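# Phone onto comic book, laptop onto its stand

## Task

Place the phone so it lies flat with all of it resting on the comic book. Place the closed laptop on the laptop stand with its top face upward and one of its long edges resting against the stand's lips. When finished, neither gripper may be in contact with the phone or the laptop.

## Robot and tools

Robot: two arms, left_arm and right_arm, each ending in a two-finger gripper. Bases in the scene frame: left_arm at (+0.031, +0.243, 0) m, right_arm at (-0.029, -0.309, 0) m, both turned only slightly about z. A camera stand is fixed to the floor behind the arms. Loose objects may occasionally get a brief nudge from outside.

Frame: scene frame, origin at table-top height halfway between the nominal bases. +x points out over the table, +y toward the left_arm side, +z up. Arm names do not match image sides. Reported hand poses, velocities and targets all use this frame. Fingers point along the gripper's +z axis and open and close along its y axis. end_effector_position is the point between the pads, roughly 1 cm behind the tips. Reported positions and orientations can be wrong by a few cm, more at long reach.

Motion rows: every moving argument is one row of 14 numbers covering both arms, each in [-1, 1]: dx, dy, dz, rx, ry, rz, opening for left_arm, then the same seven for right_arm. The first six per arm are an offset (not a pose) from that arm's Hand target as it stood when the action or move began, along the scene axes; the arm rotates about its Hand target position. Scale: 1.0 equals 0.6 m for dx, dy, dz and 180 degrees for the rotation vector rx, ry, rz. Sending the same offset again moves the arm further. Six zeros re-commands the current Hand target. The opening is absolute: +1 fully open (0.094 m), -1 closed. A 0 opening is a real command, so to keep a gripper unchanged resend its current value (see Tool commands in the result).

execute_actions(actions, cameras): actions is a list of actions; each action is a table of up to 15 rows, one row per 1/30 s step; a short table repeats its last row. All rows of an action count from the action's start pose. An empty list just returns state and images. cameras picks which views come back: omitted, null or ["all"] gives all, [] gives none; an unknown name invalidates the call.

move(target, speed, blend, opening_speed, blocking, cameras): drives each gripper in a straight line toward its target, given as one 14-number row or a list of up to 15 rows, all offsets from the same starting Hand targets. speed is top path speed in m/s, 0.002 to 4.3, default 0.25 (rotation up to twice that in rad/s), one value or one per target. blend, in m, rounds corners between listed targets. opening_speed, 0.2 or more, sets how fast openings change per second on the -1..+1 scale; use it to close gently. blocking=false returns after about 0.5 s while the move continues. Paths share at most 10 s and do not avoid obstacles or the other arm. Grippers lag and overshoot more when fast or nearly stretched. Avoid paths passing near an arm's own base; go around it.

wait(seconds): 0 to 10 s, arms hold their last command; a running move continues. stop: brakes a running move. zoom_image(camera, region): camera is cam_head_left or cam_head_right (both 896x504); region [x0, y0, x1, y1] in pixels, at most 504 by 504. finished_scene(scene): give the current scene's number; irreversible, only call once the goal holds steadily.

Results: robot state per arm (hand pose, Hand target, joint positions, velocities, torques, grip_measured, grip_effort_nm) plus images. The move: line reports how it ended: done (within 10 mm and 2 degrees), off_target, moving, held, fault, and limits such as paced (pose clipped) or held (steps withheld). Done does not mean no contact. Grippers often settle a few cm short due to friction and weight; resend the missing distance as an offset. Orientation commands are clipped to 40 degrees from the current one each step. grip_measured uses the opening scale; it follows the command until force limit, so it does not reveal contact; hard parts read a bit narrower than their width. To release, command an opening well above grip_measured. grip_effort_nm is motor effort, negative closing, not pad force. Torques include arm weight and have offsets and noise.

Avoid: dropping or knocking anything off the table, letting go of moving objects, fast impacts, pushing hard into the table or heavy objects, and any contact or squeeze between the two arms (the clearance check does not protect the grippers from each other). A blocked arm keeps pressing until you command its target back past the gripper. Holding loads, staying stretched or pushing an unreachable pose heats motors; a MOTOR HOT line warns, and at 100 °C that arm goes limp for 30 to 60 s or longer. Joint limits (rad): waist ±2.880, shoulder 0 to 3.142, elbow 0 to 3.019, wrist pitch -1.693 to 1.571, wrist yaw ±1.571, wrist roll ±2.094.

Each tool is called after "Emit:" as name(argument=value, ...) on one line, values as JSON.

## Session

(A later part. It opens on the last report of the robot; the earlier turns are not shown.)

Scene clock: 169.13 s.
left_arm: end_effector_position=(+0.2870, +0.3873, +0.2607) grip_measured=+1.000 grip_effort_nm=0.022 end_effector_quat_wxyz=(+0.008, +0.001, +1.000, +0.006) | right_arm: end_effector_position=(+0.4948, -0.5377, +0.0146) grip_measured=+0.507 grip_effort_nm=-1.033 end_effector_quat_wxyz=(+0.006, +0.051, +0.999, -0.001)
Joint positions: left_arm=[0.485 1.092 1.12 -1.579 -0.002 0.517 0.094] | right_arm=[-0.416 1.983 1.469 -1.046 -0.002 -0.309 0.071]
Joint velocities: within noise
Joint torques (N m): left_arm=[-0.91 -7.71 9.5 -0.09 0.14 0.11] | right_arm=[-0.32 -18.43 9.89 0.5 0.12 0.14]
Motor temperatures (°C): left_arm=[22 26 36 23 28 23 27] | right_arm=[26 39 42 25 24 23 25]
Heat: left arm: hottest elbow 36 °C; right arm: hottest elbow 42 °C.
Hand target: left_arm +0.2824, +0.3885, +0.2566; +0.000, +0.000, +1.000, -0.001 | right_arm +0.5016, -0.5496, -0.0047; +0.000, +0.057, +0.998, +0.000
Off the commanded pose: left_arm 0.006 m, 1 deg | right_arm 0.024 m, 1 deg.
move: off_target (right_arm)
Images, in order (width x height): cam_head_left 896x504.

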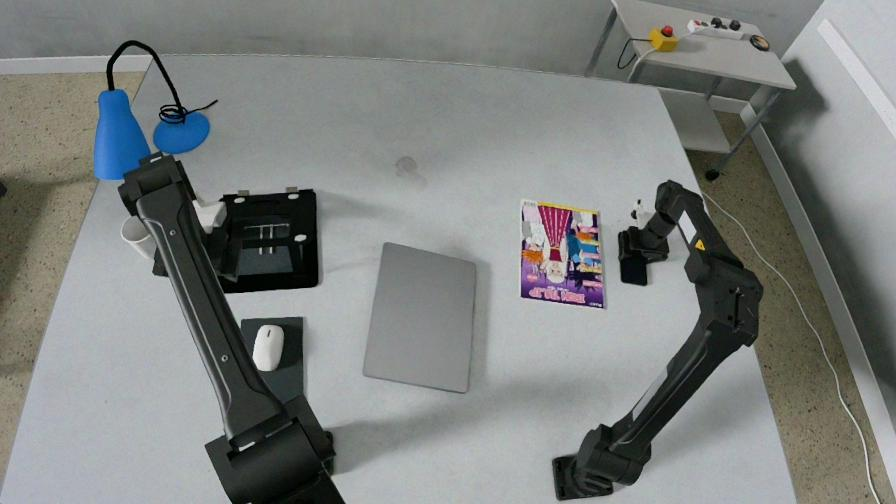

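Emit:
move(target=[0,0,0,0,0,0,1,0.0,0.015,0.13,0,0,0,0.2], speed=0.1)

Emit:
zoom_image(camera="cam_head_left", region=[560, 180, 750, 320])

Scene clock: 172.73 s.
left_arm: end_effector_position=(+0.2870, +0.3873, +0.2607) grip_measured=+1.000 grip_effort_nm=0.022 end_effector_quat_wxyz=(+0.008, +0.001, +1.000, +0.006) | right_arm: end_effector_position=(+0.4784, -0.5308, +0.0403) grip_measured=+0.506 grip_effort_nm=-1.038 end_effector_quat_wxyz=(-0.034, +0.053, +0.998, +0.013)
Joint positions: left_arm=[0.485 1.092 1.12 -1.579 -0.002 0.517 0.094] | right_arm=[-0.416 1.959 1.505 -1.189 -0.001 -0.305 0.071]
Joint velocities: within noise
Joint torques (N m): left_arm=[0.56 -7.24 9.57 0.08 0.11 0.13] | right_arm=[0.67 -24.64 11.88 -0.23 0.05 0.23]
Motor temperatures (°C): left_arm=[22 26 36 23 28 23 27] | right_arm=[26 39 42 25 24 23 26]
Heat: left arm: hottest elbow 36 °C; right arm: hottest elbow 42 °C.
Hand target: left_arm +0.2824, +0.3885, +0.2566; +0.000, +0.000, +1.000, -0.001 | right_arm +0.5017, -0.5406, +0.0733; +0.000, +0.057, +0.998, +0.000
Off the commanded pose: left_arm 0.006 m, 1 deg | right_arm 0.042 m, 4 deg.
move: off_target (right_arm)

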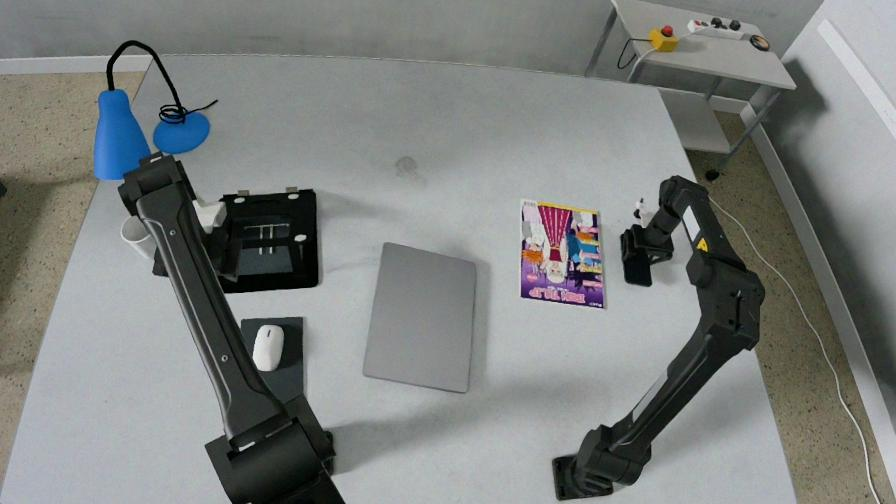

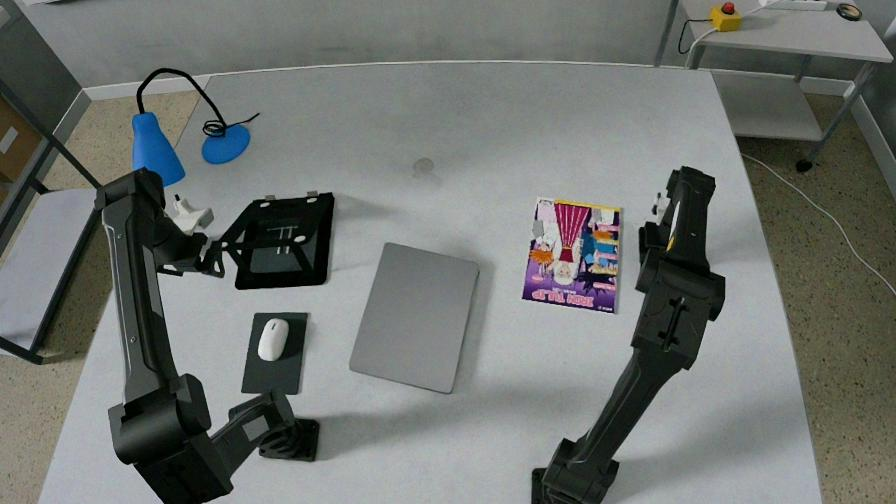

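Scaled by 2.653.

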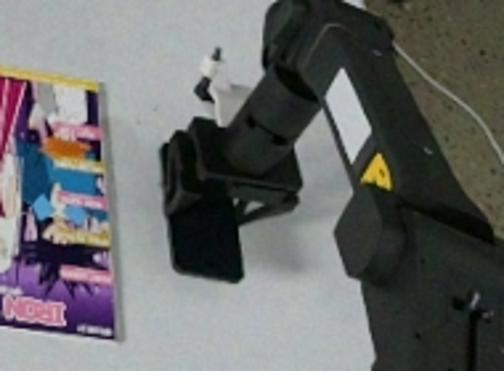

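Emit:
move(target=[0,0,0,0,0,0,1,0.04,0.34,0.03,0,0,0,0.2], speed=0.2)

Emit:
zoom_image(camera="cam_head_left", region=[480, 180, 670, 320])

Emit:
zoom_image(camera="cam_head_right", region=[480, 180, 670, 320])

Scene clock: 178.60 s.
left_arm: end_effector_position=(+0.2870, +0.3873, +0.2607) grip_measured=+1.000 grip_effort_nm=0.027 end_effector_quat_wxyz=(+0.008, +0.001, +1.000, +0.006) | right_arm: end_effector_position=(+0.5253, -0.3357, +0.0748) grip_measured=+0.506 grip_effort_nm=-1.038 end_effector_quat_wxyz=(-0.011, +0.052, +0.999, +0.001)
Joint positions: left_arm=[0.485 1.092 1.12 -1.579 -0.002 0.517 0.094] | right_arm=[-0.053 1.895 1.505 -1.203 -0.002 0.057 0.071]
Joint velocities: within noise
Joint torques (N m): left_arm=[-0.03 -6.65 9.48 0.01 0.12 0.11] | right_arm=[0.5 -24.29 8.32 -0.27 0.11 0.21]
Motor temperatures (°C): left_arm=[22 26 36 23 28 23 27] | right_arm=[26 40 42 25 24 23 26]
Heat: left arm: hottest elbow 36 °C; right arm: hottest elbow 42 °C.
Hand target: left_arm +0.2824, +0.3885, +0.2566; +0.000, +0.000, +1.000, -0.001 | right_arm +0.5257, -0.3365, +0.0913; +0.000, +0.057, +0.998, +0.000
Off the commanded pose: left_arm 0.006 m, 1 deg | right_arm 0.017 m, 1 deg.
move: off_target (right_arm)

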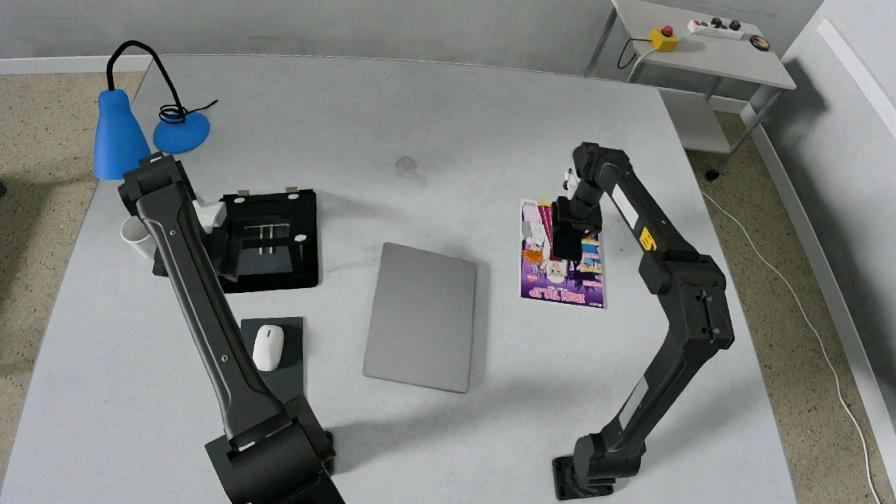

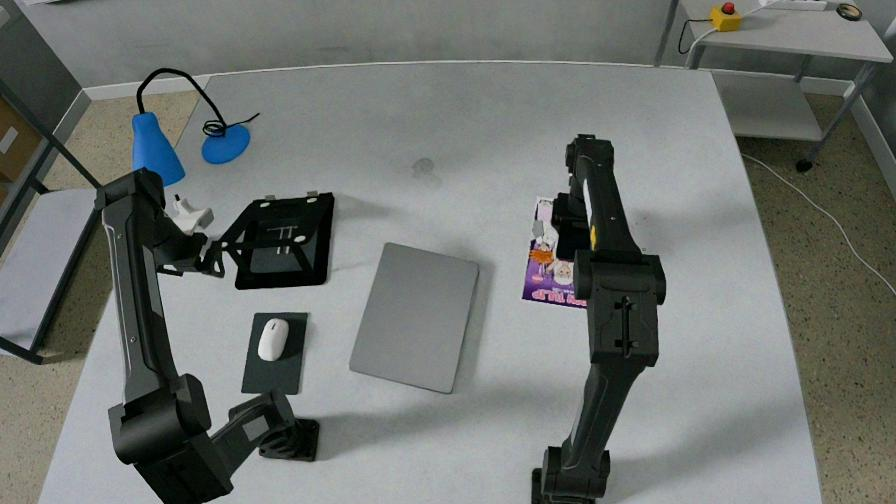

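Scaled by 2.653.

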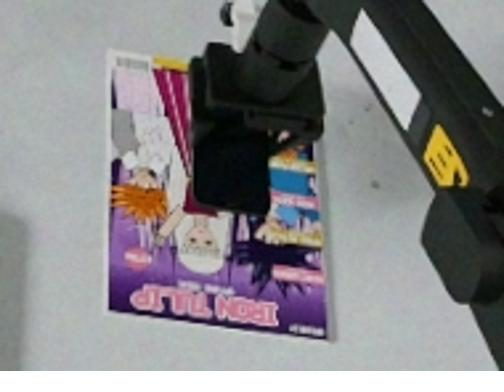

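Scaled by 2.653.

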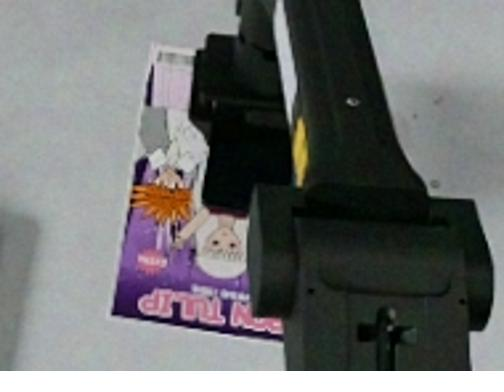

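Emit:
move(target=[0,0,0,0,0,0,1,-0.03,0.0,-0.095,0,0,0,0.2], speed=0.12, cameras=["cam_head_left"])

Emit:
zoom_image(camera="cam_head_left", region=[480, 180, 670, 320])

Scene clock: 182.90 s.
left_arm: end_effector_position=(+0.2870, +0.3873, +0.2607) grip_measured=+1.000 grip_effort_nm=0.022 end_effector_quat_wxyz=(+0.008, +0.001, +1.000, +0.006) | right_arm: end_effector_position=(+0.5079, -0.3349, +0.0343) grip_measured=+0.506 grip_effort_nm=-1.038 end_effector_quat_wxyz=(-0.004, +0.053, +0.999, +0.001)
Joint positions: left_arm=[0.485 1.092 1.12 -1.579 -0.002 0.517 0.094] | right_arm=[-0.053 1.892 1.384 -1.071 -0.002 0.058 0.071]
Joint velocities: within noise
Joint torques (N m): left_arm=[-0.03 -7.06 9.51 -0.03 0.09 0.15] | right_arm=[0.38 -22.24 7.01 0.5 0.11 0.2]
Motor temperatures (°C): left_arm=[22 26 36 23 28 23 27] | right_arm=[26 40 42 25 24 23 26]
Heat: left arm: hottest elbow 36 °C; right arm: hottest elbow 42 °C.
Hand target: left_arm +0.2824, +0.3885, +0.2566; +0.000, +0.000, +1.000, -0.001 | right_arm +0.5077, -0.3365, +0.0343; +0.000, +0.057, +0.998, +0.000
Off the commanded pose: left_arm 0.006 m, 1 deg | right_arm 0.002 m, 1 deg.
move: done
Images, in order (width x height): cam_head_left 896x504.

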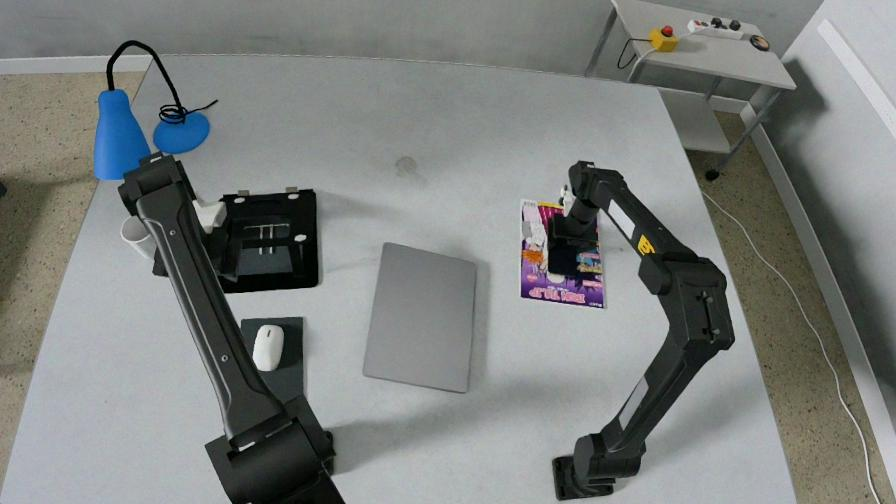

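Scaled by 2.653.

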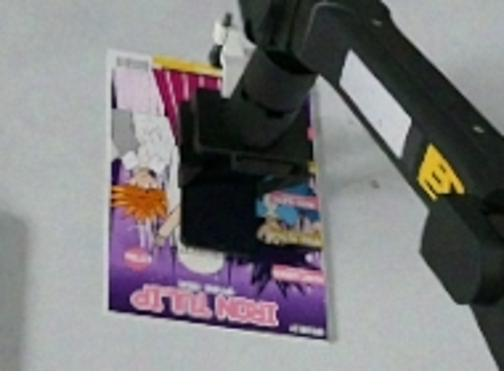

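Emit:
move(target=[0,0,0,0,0,0,1,-0.01,0.0,-0.05,0,0,0,0.2], speed=0.08, cameras=[])

Scene clock: 185.20 s.
left_arm: end_effector_position=(+0.2870, +0.3873, +0.2607) grip_measured=+1.000 grip_effort_nm=0.022 end_effector_quat_wxyz=(+0.008, +0.001, +1.000, +0.006) | right_arm: end_effector_position=(+0.5057, -0.3349, +0.0193) grip_measured=+0.506 grip_effort_nm=-1.038 end_effector_quat_wxyz=(+0.009, +0.053, +0.999, +0.001)
Joint positions: left_arm=[0.485 1.092 1.12 -1.579 -0.002 0.517 0.094] | right_arm=[-0.053 1.892 1.338 -0.998 -0.001 0.058 0.071]
Joint velocities: within noise
Joint torques (N m): left_arm=[-0.91 -7.3 9.46 0.02 0.14 0.05] | right_arm=[0.38 -19.25 6.6 0.75 0.1 0.2]
Motor temperatures (°C): left_arm=[22 26 36 23 28 23 27] | right_arm=[26 40 42 25 24 23 26]
Heat: left arm: hottest elbow 36 °C; right arm: hottest elbow 42 °C.
Hand target: left_arm +0.2824, +0.3885, +0.2566; +0.000, +0.000, +1.000, -0.001 | right_arm +0.5017, -0.3365, +0.0043; +0.000, +0.057, +0.998, +0.000
Off the commanded pose: left_arm 0.006 m, 1 deg | right_arm 0.016 m, 1 deg.
move: off_target (right_arm)
No camera images: "cameras" was empty.

Contact (z held .0193, torque drop). Release gently, then rise.

Emit:
move(target=[0,0,0,0,0,0,1,0,0.0,0.005,0,0,0,0.75], speed=0.08, opening_speed=0.4, cameras=["cam_head_left"])

Emit:
zoom_image(camera="cam_head_left", region=[480, 180, 670, 320])

Scene clock: 189.00 s.
left_arm: end_effector_position=(+0.2870, +0.3873, +0.2607) grip_measured=+1.000 grip_effort_nm=0.022 end_effector_quat_wxyz=(+0.008, +0.001, +1.000, +0.006) | right_arm: end_effector_position=(+0.5058, -0.3349, +0.0193) grip_measured=+0.748 grip_effort_nm=0.061 end_effector_quat_wxyz=(+0.009, +0.053, +0.999, +0.001)
Joint positions: left_arm=[0.485 1.092 1.12 -1.579 -0.002 0.517 0.094] | right_arm=[-0.053 1.892 1.338 -0.998 -0.001 0.058 0.082]
Joint velocities: within noise
Joint torques (N m): left_arm=[-0.79 -6.53 9.18 0.13 0.1 0.1] | right_arm=[0.38 -19.31 6.57 0.43 0.09 0.2]
Motor temperatures (°C): left_arm=[22 26 36 23 28 23 27] | right_arm=[26 39 42 25 24 23 26]
Heat: left arm: hottest elbow 36 °C; right arm: hottest elbow 42 °C.
Hand target: left_arm +0.2824, +0.3885, +0.2566; +0.000, +0.000, +1.000, -0.001 | right_arm +0.5018, -0.3365, +0.0073; +0.000, +0.057, +0.998, +0.000
Off the commanded pose: left_arm 0.006 m, 1 deg | right_arm 0.013 m, 1 deg.
move: off_target (right_arm)
Images, in order (width x height): cam_head_left 896x504.

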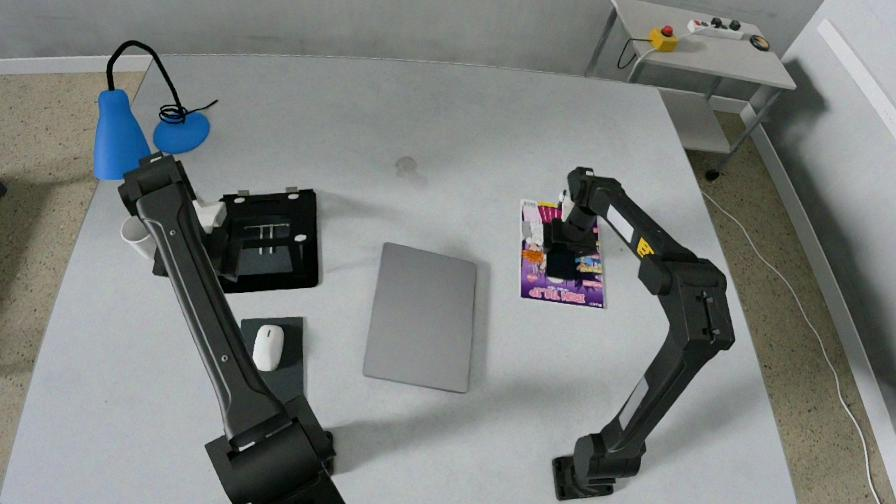

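Scaled by 2.653.

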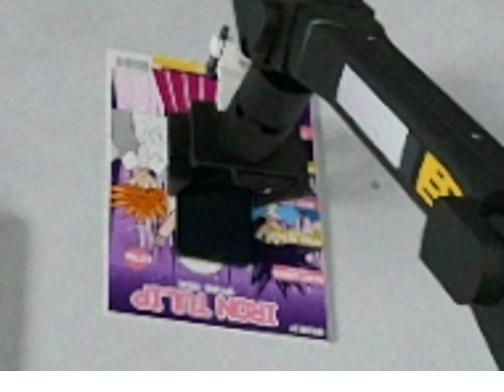

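Emit:
move(target=[[0,0,0,0,0,0,1,0,0.0,0.2,0,0,0,0.9],[0,0,0,0,0,0,1,-0.4,-0.15,0.25,0,0,0,0.9]], speed=[0.12,0.3])

Emit:
zoom_image(camera="cam_head_left", region=[480, 180, 670, 320])

Emit:
zoom_image(camera="cam_head_right", region=[170, 160, 510, 420])

Scene clock: 194.50 s.
left_arm: end_effector_position=(+0.2870, +0.3873, +0.2607) grip_measured=+1.000 grip_effort_nm=0.022 end_effector_quat_wxyz=(+0.008, +0.001, +1.000, +0.006) | right_arm: end_effector_position=(+0.2707, -0.4263, +0.1616) grip_measured=+0.899 grip_effort_nm=0.066 end_effector_quat_wxyz=(+0.009, +0.055, +0.998, -0.004)
Joint positions: left_arm=[0.485 1.092 1.12 -1.579 -0.002 0.517 0.094] | right_arm=[-0.375 1.198 0.938 -1.289 0.002 -0.259 0.089]
Joint velocities: within noise
Joint torques (N m): left_arm=[-0.56 -7.65 9.4 0.25 0.15 0.06] | right_arm=[-0.26 -10.11 7.41 -0.18 -0.05 0.12]
Motor temperatures (°C): left_arm=[22 26 36 23 28 23 27] | right_arm=[26 39 42 25 24 23 26]
Heat: left arm: hottest elbow 36 °C; right arm: hottest elbow 42 °C.
Hand target: left_arm +0.2824, +0.3885, +0.2566; +0.000, +0.000, +1.000, -0.001 | right_arm +0.2618, -0.4265, +0.1574; +0.000, +0.057, +0.998, +0.000
Off the commanded pose: left_arm 0.006 m, 1 deg | right_arm 0.010 m, 1 deg.
move: done

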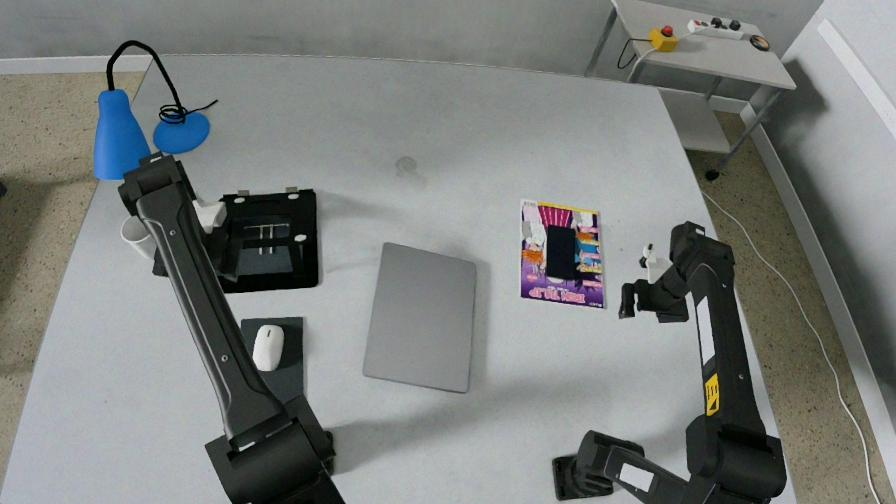

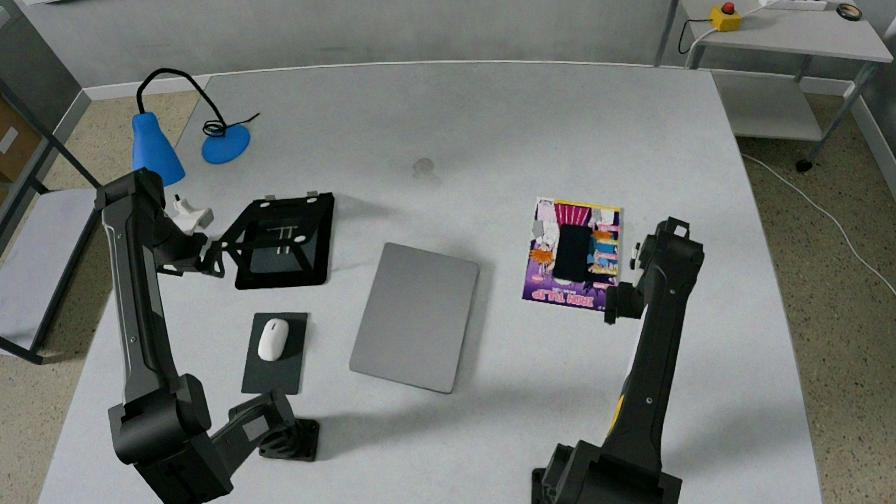

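Scaled by 2.653.

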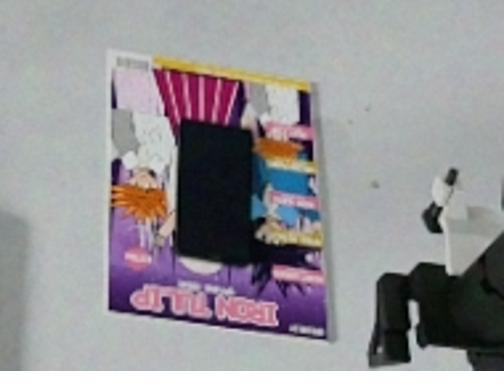

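Scaled by 1.482.

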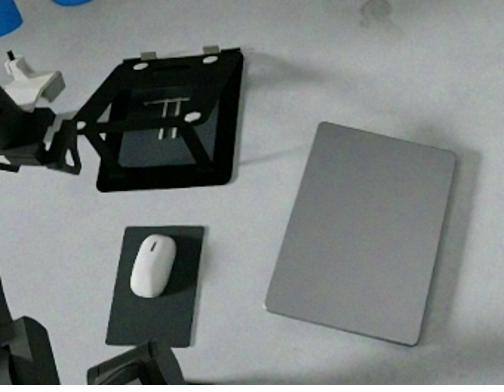

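Emit:
zoom_image(camera="cam_head_left", region=[340, 220, 510, 410])

Emit:
zoom_image(camera="cam_head_left", region=[110, 160, 340, 310])

Scaled by 2.653.

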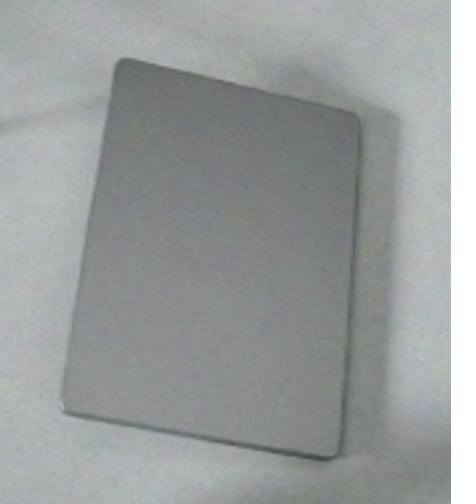

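Scaled by 2.191.

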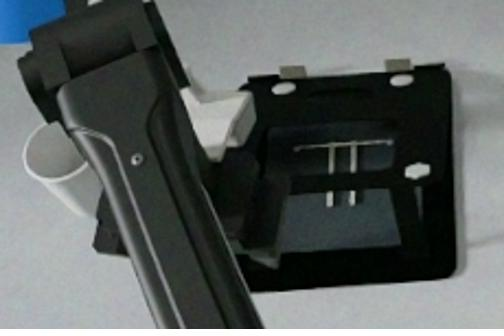

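Emit:
move(target=[-0.08,-0.25,0.05,0,0,0,1,0,0,0,0,0,0,0.9], speed=0.25)

Emit:
zoom_image(camera="cam_head_left", region=[110, 160, 340, 310])

Emit:
zoom_image(camera="cam_head_right", region=[150, 160, 380, 310])

Scene clock: 205.80 s.
left_arm: end_effector_position=(+0.2386, +0.2411, +0.2899) grip_measured=+1.000 grip_effort_nm=0.022 end_effector_quat_wxyz=(+0.065, -0.002, +0.998, -0.002) | right_arm: end_effector_position=(+0.2707, -0.4263, +0.1616) grip_measured=+0.899 grip_effort_nm=0.071 end_effector_quat_wxyz=(+0.009, +0.055, +0.998, -0.004)
Joint positions: left_arm=[-0.032 0.791 1.024 -1.673 0.003 -0.007 0.094] | right_arm=[-0.375 1.198 0.938 -1.289 0.002 -0.26 0.089]
Joint velocities: within noise
Joint torques (N m): left_arm=[-2.55 -3.02 9.37 0.39 -0.11 -0.11] | right_arm=[-0.26 -10.11 7.38 -0.2 -0.05 0.09]
Motor temperatures (°C): left_arm=[22 26 36 23 28 23 27] | right_arm=[26 38 41 25 24 23 26]
Heat: left arm: hottest elbow 36 °C; right arm: hottest elbow 41 °C.
Hand target: left_arm +0.2344, +0.2384, +0.2866; +0.000, +0.000, +1.000, -0.001 | right_arm +0.2618, -0.4265, +0.1574; +0.000, +0.057, +0.998, +0.000
Off the commanded pose: left_arm 0.006 m, 8 deg | right_arm 0.010 m, 1 deg.
joint sent to its limit (left arm) — joint 4 (wrist pitch), lower limit. The joint targets are off in orientation, not in position.
move: off_target (left_arm)

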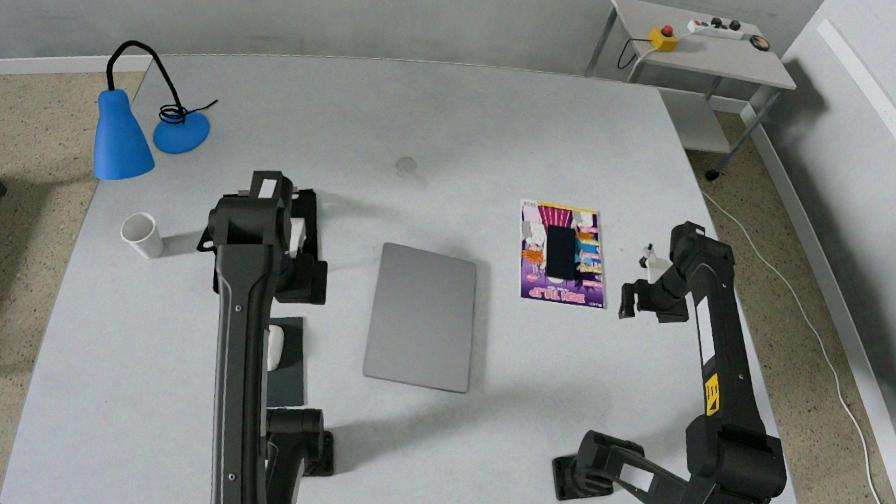

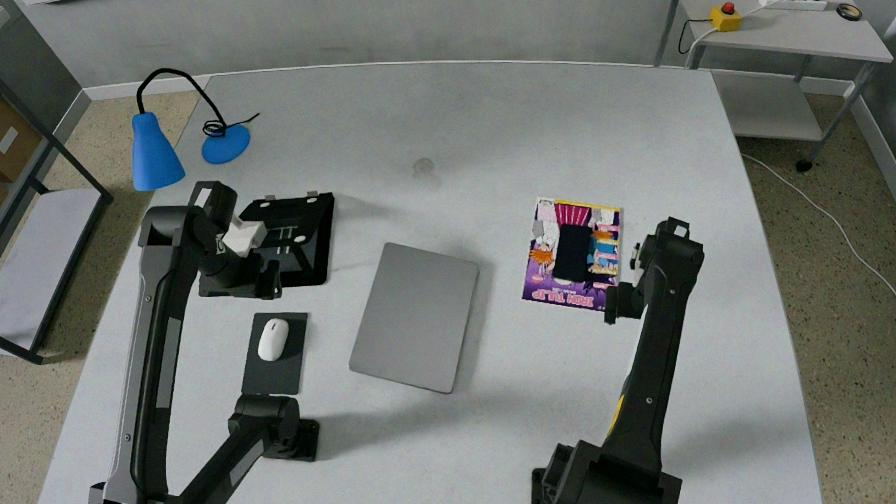

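Scaled by 2.191.

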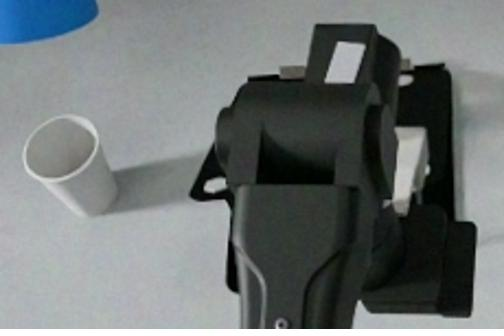

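Scaled by 2.191.

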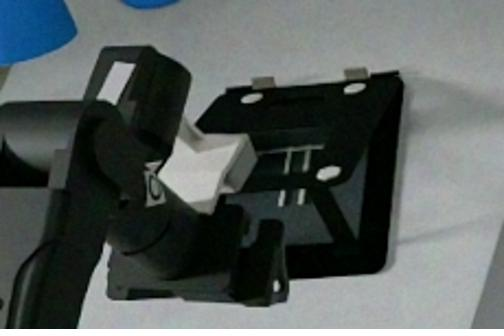

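Emit:
move(target=[0.1,-0.3,-0.1,0,0,0,1,0,0,0,0,0,0,0.9], speed=0.25, cameras=["cam_head_left","cam_head_right"])

Emit:
zoom_image(camera="cam_head_left", region=[110, 160, 340, 310])

Emit:
zoom_image(camera="cam_head_right", region=[150, 160, 380, 310])

Scene clock: 210.03 s.
left_arm: end_effector_position=(+0.2767, +0.0744, +0.2020) grip_measured=+1.000 grip_effort_nm=0.022 end_effector_quat_wxyz=(-0.033, -0.001, +0.999, +0.019) | right_arm: end_effector_position=(+0.2707, -0.4263, +0.1616) grip_measured=+0.899 grip_effort_nm=0.066 end_effector_quat_wxyz=(+0.009, +0.055, +0.998, -0.004)
Joint positions: left_arm=[-0.624 1.177 1.027 -1.496 0.005 -0.597 0.094] | right_arm=[-0.375 1.198 0.938 -1.289 0.002 -0.26 0.089]
Joint velocities: within noise
Joint torques (N m): left_arm=[-1.96 -8.94 16.01 0.55 -0.17 -0.12] | right_arm=[-0.21 -10.17 7.39 -0.17 -0.05 0.09]
Motor temperatures (°C): left_arm=[22 26 36 23 28 23 27] | right_arm=[26 38 40 25 24 23 26]
Heat: left arm: hottest elbow 36 °C; right arm: hottest elbow 40 °C.
Hand target: left_arm +0.2943, +0.0585, +0.2264; -0.001, +0.000, +1.000, -0.001 | right_arm +0.2618, -0.4265, +0.1574; +0.000, +0.057, +0.998, +0.000
Off the commanded pose: left_arm 0.034 m, 4 deg | right_arm 0.010 m, 1 deg.
move: off_target (left_arm)

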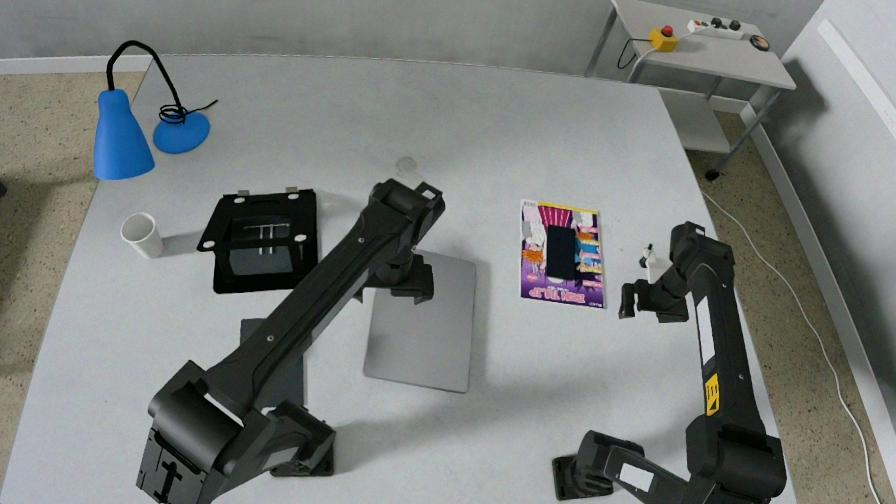

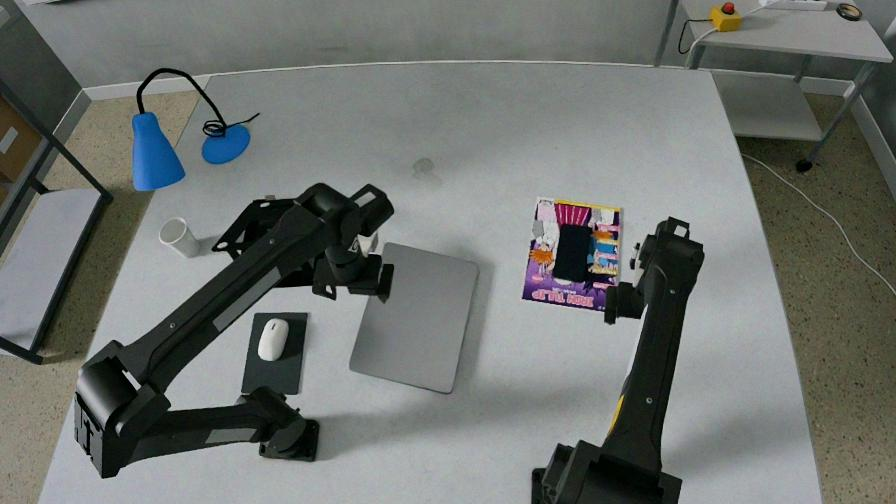

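Scaled by 2.191.

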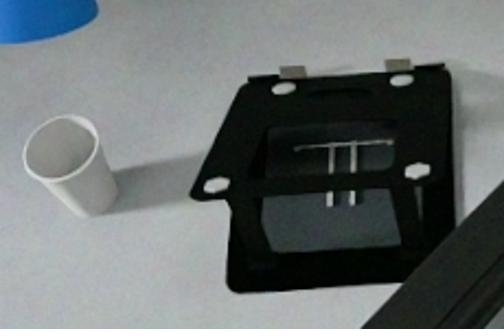

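Scaled by 2.191.

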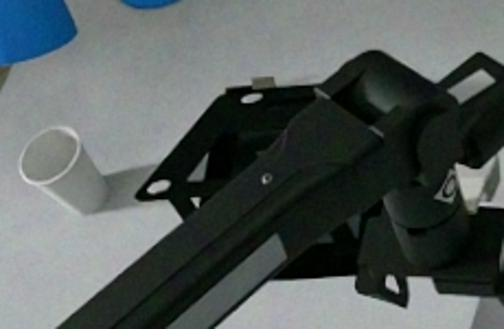

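Emit:
move(target=[0.267,0.167,-0.2,0,0,0,-1,-0.095,0.394,-0.096,0,0,0,-1], speed=0.25)

Scene clock: 241.23 s.
left_arm: end_effector_position=(+0.4251, +0.1614, +0.0893) grip_measured=-0.981 grip_effort_nm=-1.009 end_effector_quat_wxyz=(-0.032, -0.001, +0.999, +0.008) | right_arm: end_effector_position=(+0.2063, -0.1928, +0.1065) grip_measured=-0.991 grip_effort_nm=-0.491 end_effector_quat_wxyz=(+0.005, +0.059, +0.998, +0.004)
Joint positions: left_arm=[-0.232 1.543 1.069 -1.163 -0.002 -0.204 0.001] | right_arm=[0.456 1.085 0.702 -1.176 -0.002 0.579 0]
Joint velocities: within noise
Joint torques (N m): left_arm=[-0.79 -12.92 14.6 0.58 0.03 0.11] | right_arm=[1.38 -5.66 7.62 0.53 0.14 0.2]
Motor temperatures (°C): left_arm=[22 26 43 23 27 23 27] | right_arm=[26 37 39 25 24 23 25]
Heat: left arm: hottest elbow 43 °C; right arm: hottest elbow 39 °C.
Hand target: left_arm +0.4546, +0.1586, +0.1065; +0.000, +0.000, +1.000, -0.001 | right_arm +0.2048, -0.1901, +0.0998; +0.000, +0.057, +0.998, +0.000
Off the commanded pose: left_arm 0.034 m, 4 deg | right_arm 0.007 m, 1 deg.
move: off_target (left_arm)

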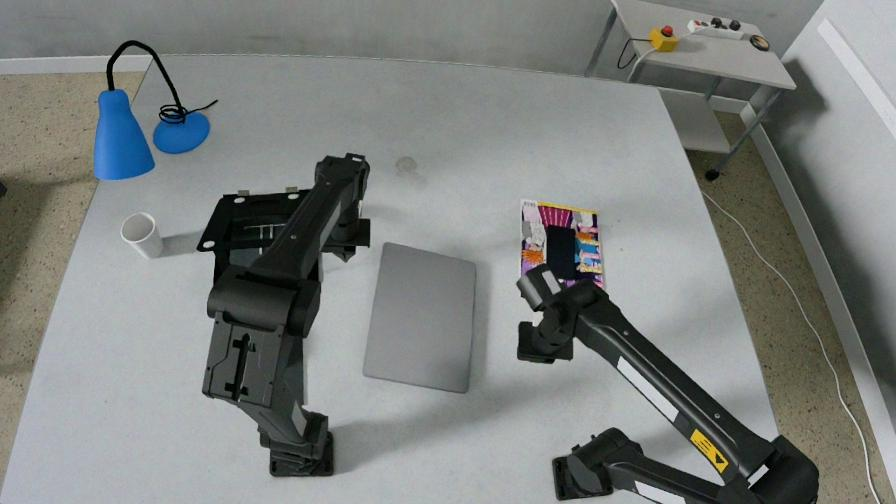

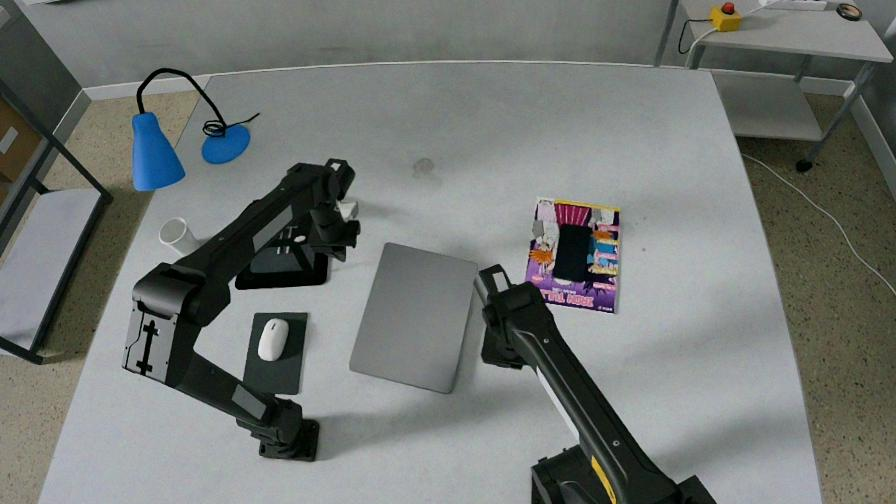

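Emit:
move(target=[0.04,-0.02,-0.165,0,0,0,-1,0,0,-0.155,0,0,0,-1], speed=0.18)

Emit:
zoom_image(camera="cam_head_left", region=[300, 140, 600, 410])

Scene clock: 245.60 s.
left_arm: end_effector_position=(+0.4687, +0.1522, +0.0113) grip_measured=-0.981 grip_effort_nm=-1.009 end_effector_quat_wxyz=(-0.007, +0.000, +1.000, +0.002) | right_arm: end_effector_position=(+0.2102, -0.1909, +0.0150) grip_measured=-0.991 grip_effort_nm=-0.486 end_effector_quat_wxyz=(+0.008, +0.059, +0.998, +0.005)
Joint positions: left_arm=[-0.232 1.731 1.07 -0.925 -0.001 -0.204 0.001] | right_arm=[0.456 1.265 0.555 -0.842 -0.002 0.58 0]
Joint velocities: within noise
Joint torques (N m): left_arm=[-1.61 -13.8 9.7 0.76 0.09 0] | right_arm=[1.49 -6.71 5.9 0.51 0.13 0.22]
Motor temperatures (°C): left_arm=[22 26 42 23 27 23 27] | right_arm=[26 36 39 25 24 23 25]
Heat: left arm: hottest elbow 42 °C; right arm: hottest elbow 39 °C.
Hand target: left_arm +0.4787, +0.1466, +0.0076; +0.000, +0.000, +1.000, -0.001 | right_arm +0.2048, -0.1901, +0.0068; +0.000, +0.057, +0.998, +0.000
Off the commanded pose: left_arm 0.012 m, 1 deg | right_arm 0.010 m, 1 deg.
move: off_target (left_arm)

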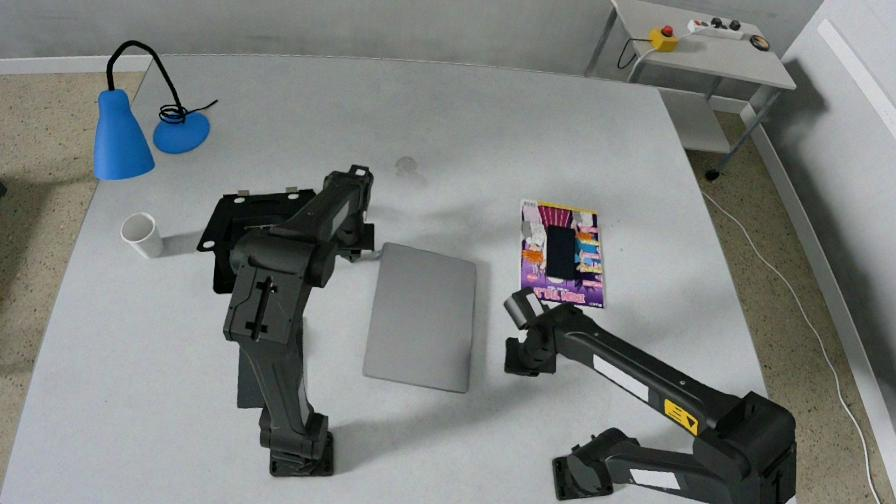

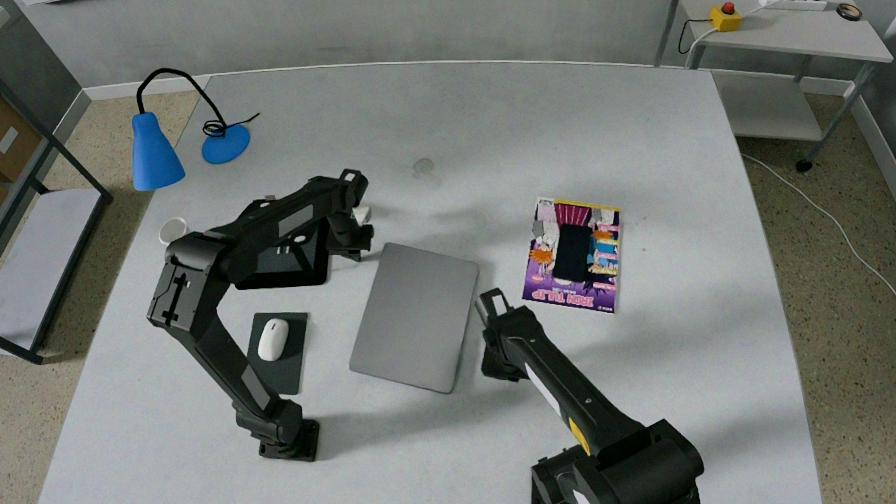

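Scaled by 1.680.

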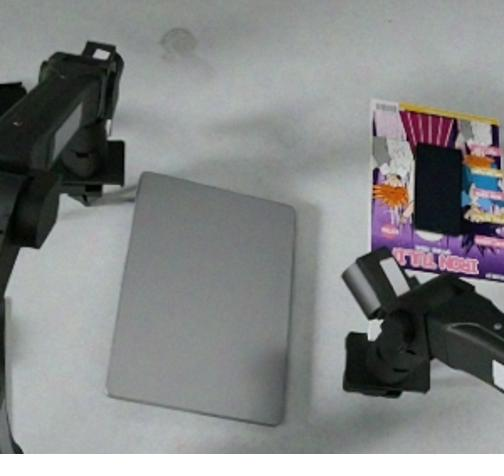

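Emit:
move(target=[[0.03,-0.07,0.005,0,0,0,-1,-0.06,0.12,0,0,0,0,-1],[0.045,-0.217,0.005,0,0,0,-1,-0.083,0.278,0,0,0,0,-1]], speed=0.1)

Emit:
zoom_image(camera="cam_head_left", region=[300, 140, 600, 410])

Scene clock: 253.17 s.
left_arm: end_effector_position=(+0.4960, +0.0327, +0.0126) grip_measured=-0.981 grip_effort_nm=-0.994 end_effector_quat_wxyz=(-0.001, -0.003, +1.000, +0.003) | right_arm: end_effector_position=(+0.1508, -0.0403, +0.0102) grip_measured=-0.991 grip_effort_nm=-0.481 end_effector_quat_wxyz=(+0.001, +0.060, +0.998, -0.003)
Joint positions: left_arm=[-0.454 1.86 1.267 -0.982 -0.005 -0.432 0.001] | right_arm=[0.981 1.445 0.708 -0.839 0.004 1.105 0]
Joint velocities: within noise
Joint torques (N m): left_arm=[-3.19 -15.5 12.64 0.06 0.16 -0.11] | right_arm=[1.67 -7.94 9.06 0.49 -0.07 0.18]
Motor temperatures (°C): left_arm=[22 26 41 23 27 23 27] | right_arm=[26 36 39 25 24 23 25]
Heat: left arm: hottest elbow 41 °C; right arm: hottest elbow 39 °C.
Hand target: left_arm +0.5056, +0.0164, +0.0106; +0.000, +0.000, +1.000, -0.001 | right_arm +0.1550, -0.0233, +0.0068; +0.000, +0.057, +0.998, +0.000
Off the commanded pose: left_arm 0.019 m, 1 deg | right_arm 0.018 m, 0 deg.
move: off_target (left_arm, right_arm)

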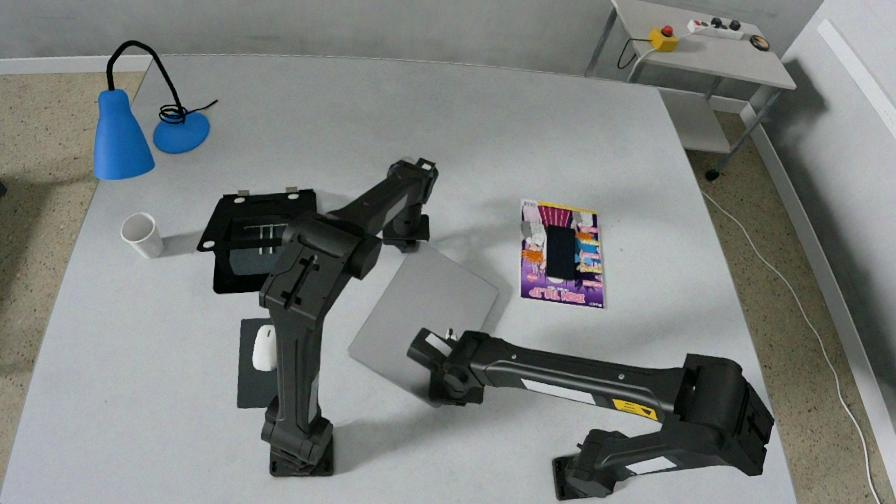

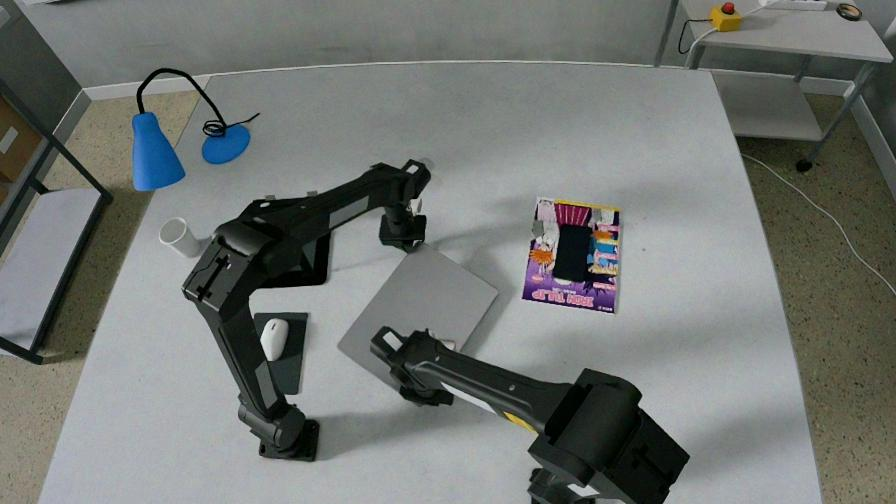

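Scaled by 1.680.

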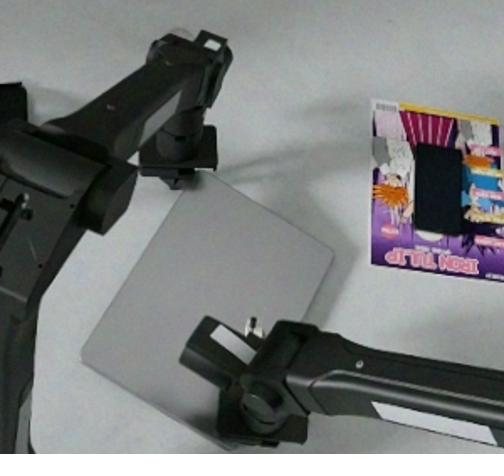

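Emit:
move(target=[[0.02,0.09,0,0,0,0,-1,0,-0.02,0,0,0,0,-1],[-0.065,0.14,0,0,0,0,-1,0,0,0,0,0,0,-1],[-0.076,-0.052,0,0,0,0,-1,-0.025,0.097,0,0,0,0,-1]], speed=0.1)

Emit:
zoom_image(camera="cam_head_left", region=[300, 140, 600, 410])

Scene clock: 264.50 s.
left_arm: end_effector_position=(+0.4514, +0.0025, +0.0122) grip_measured=-0.981 grip_effort_nm=-0.994 end_effector_quat_wxyz=(-0.002, -0.005, +1.000, +0.002) | right_arm: end_effector_position=(+0.1337, +0.0144, +0.0106) grip_measured=-0.991 grip_effort_nm=-0.486 end_effector_quat_wxyz=(-0.003, +0.057, +0.998, -0.007)
Joint positions: left_arm=[-0.547 1.805 1.181 -0.953 -0.001 -0.528 0.001] | right_arm=[1.101 1.543 0.821 -0.864 0 1.222 0]
Joint velocities: within noise
Joint torques (N m): left_arm=[-2.49 -14.51 12.53 -0.12 0.06 -0.1] | right_arm=[1.2 -9.7 9.62 0.59 0.09 0.27]
Motor temperatures (°C): left_arm=[22 27 41 23 27 23 28] | right_arm=[26 35 39 25 24 23 26]
Heat: left arm: hottest elbow 41 °C; right arm: hottest elbow 39 °C.
Hand target: left_arm +0.4600, -0.0148, +0.0106; +0.000, +0.000, +1.000, -0.001 | right_arm +0.1400, +0.0348, +0.0067; +0.000, +0.057, +0.998, +0.000
Off the commanded pose: left_arm 0.019 m, 1 deg | right_arm 0.022 m, 1 deg.
move: off_target (left_arm, right_arm)

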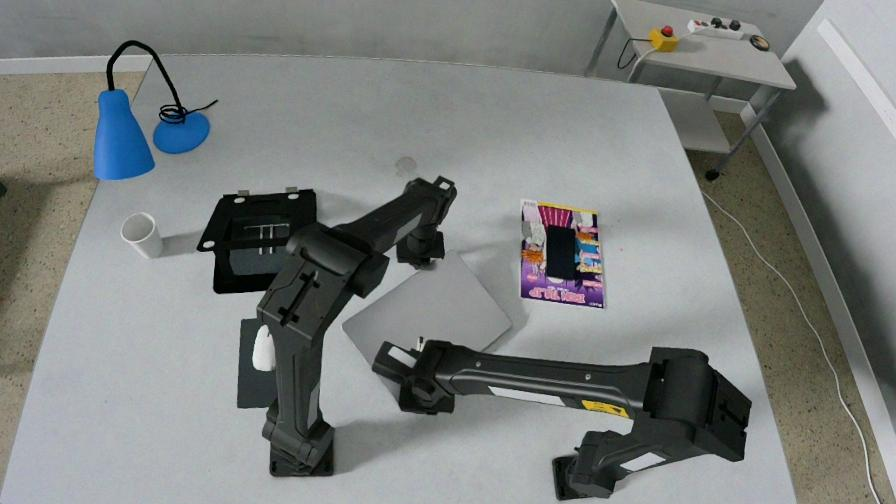

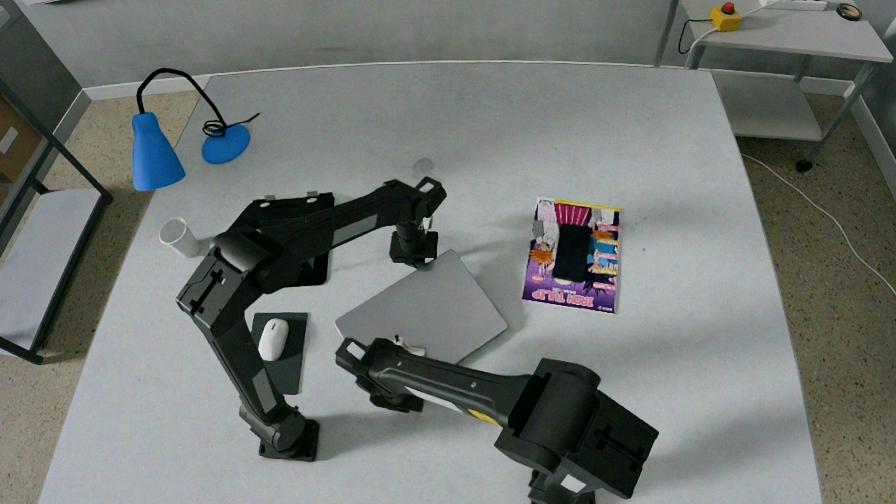

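Scaled by 1.680.

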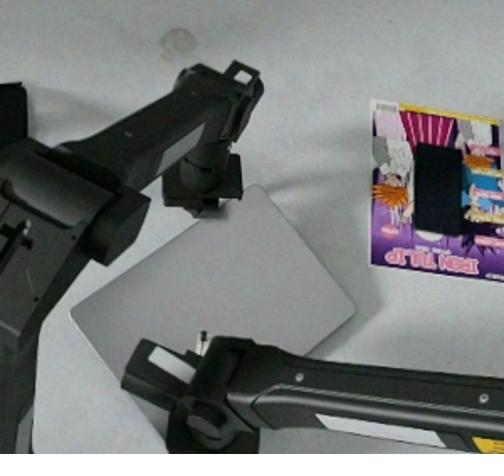

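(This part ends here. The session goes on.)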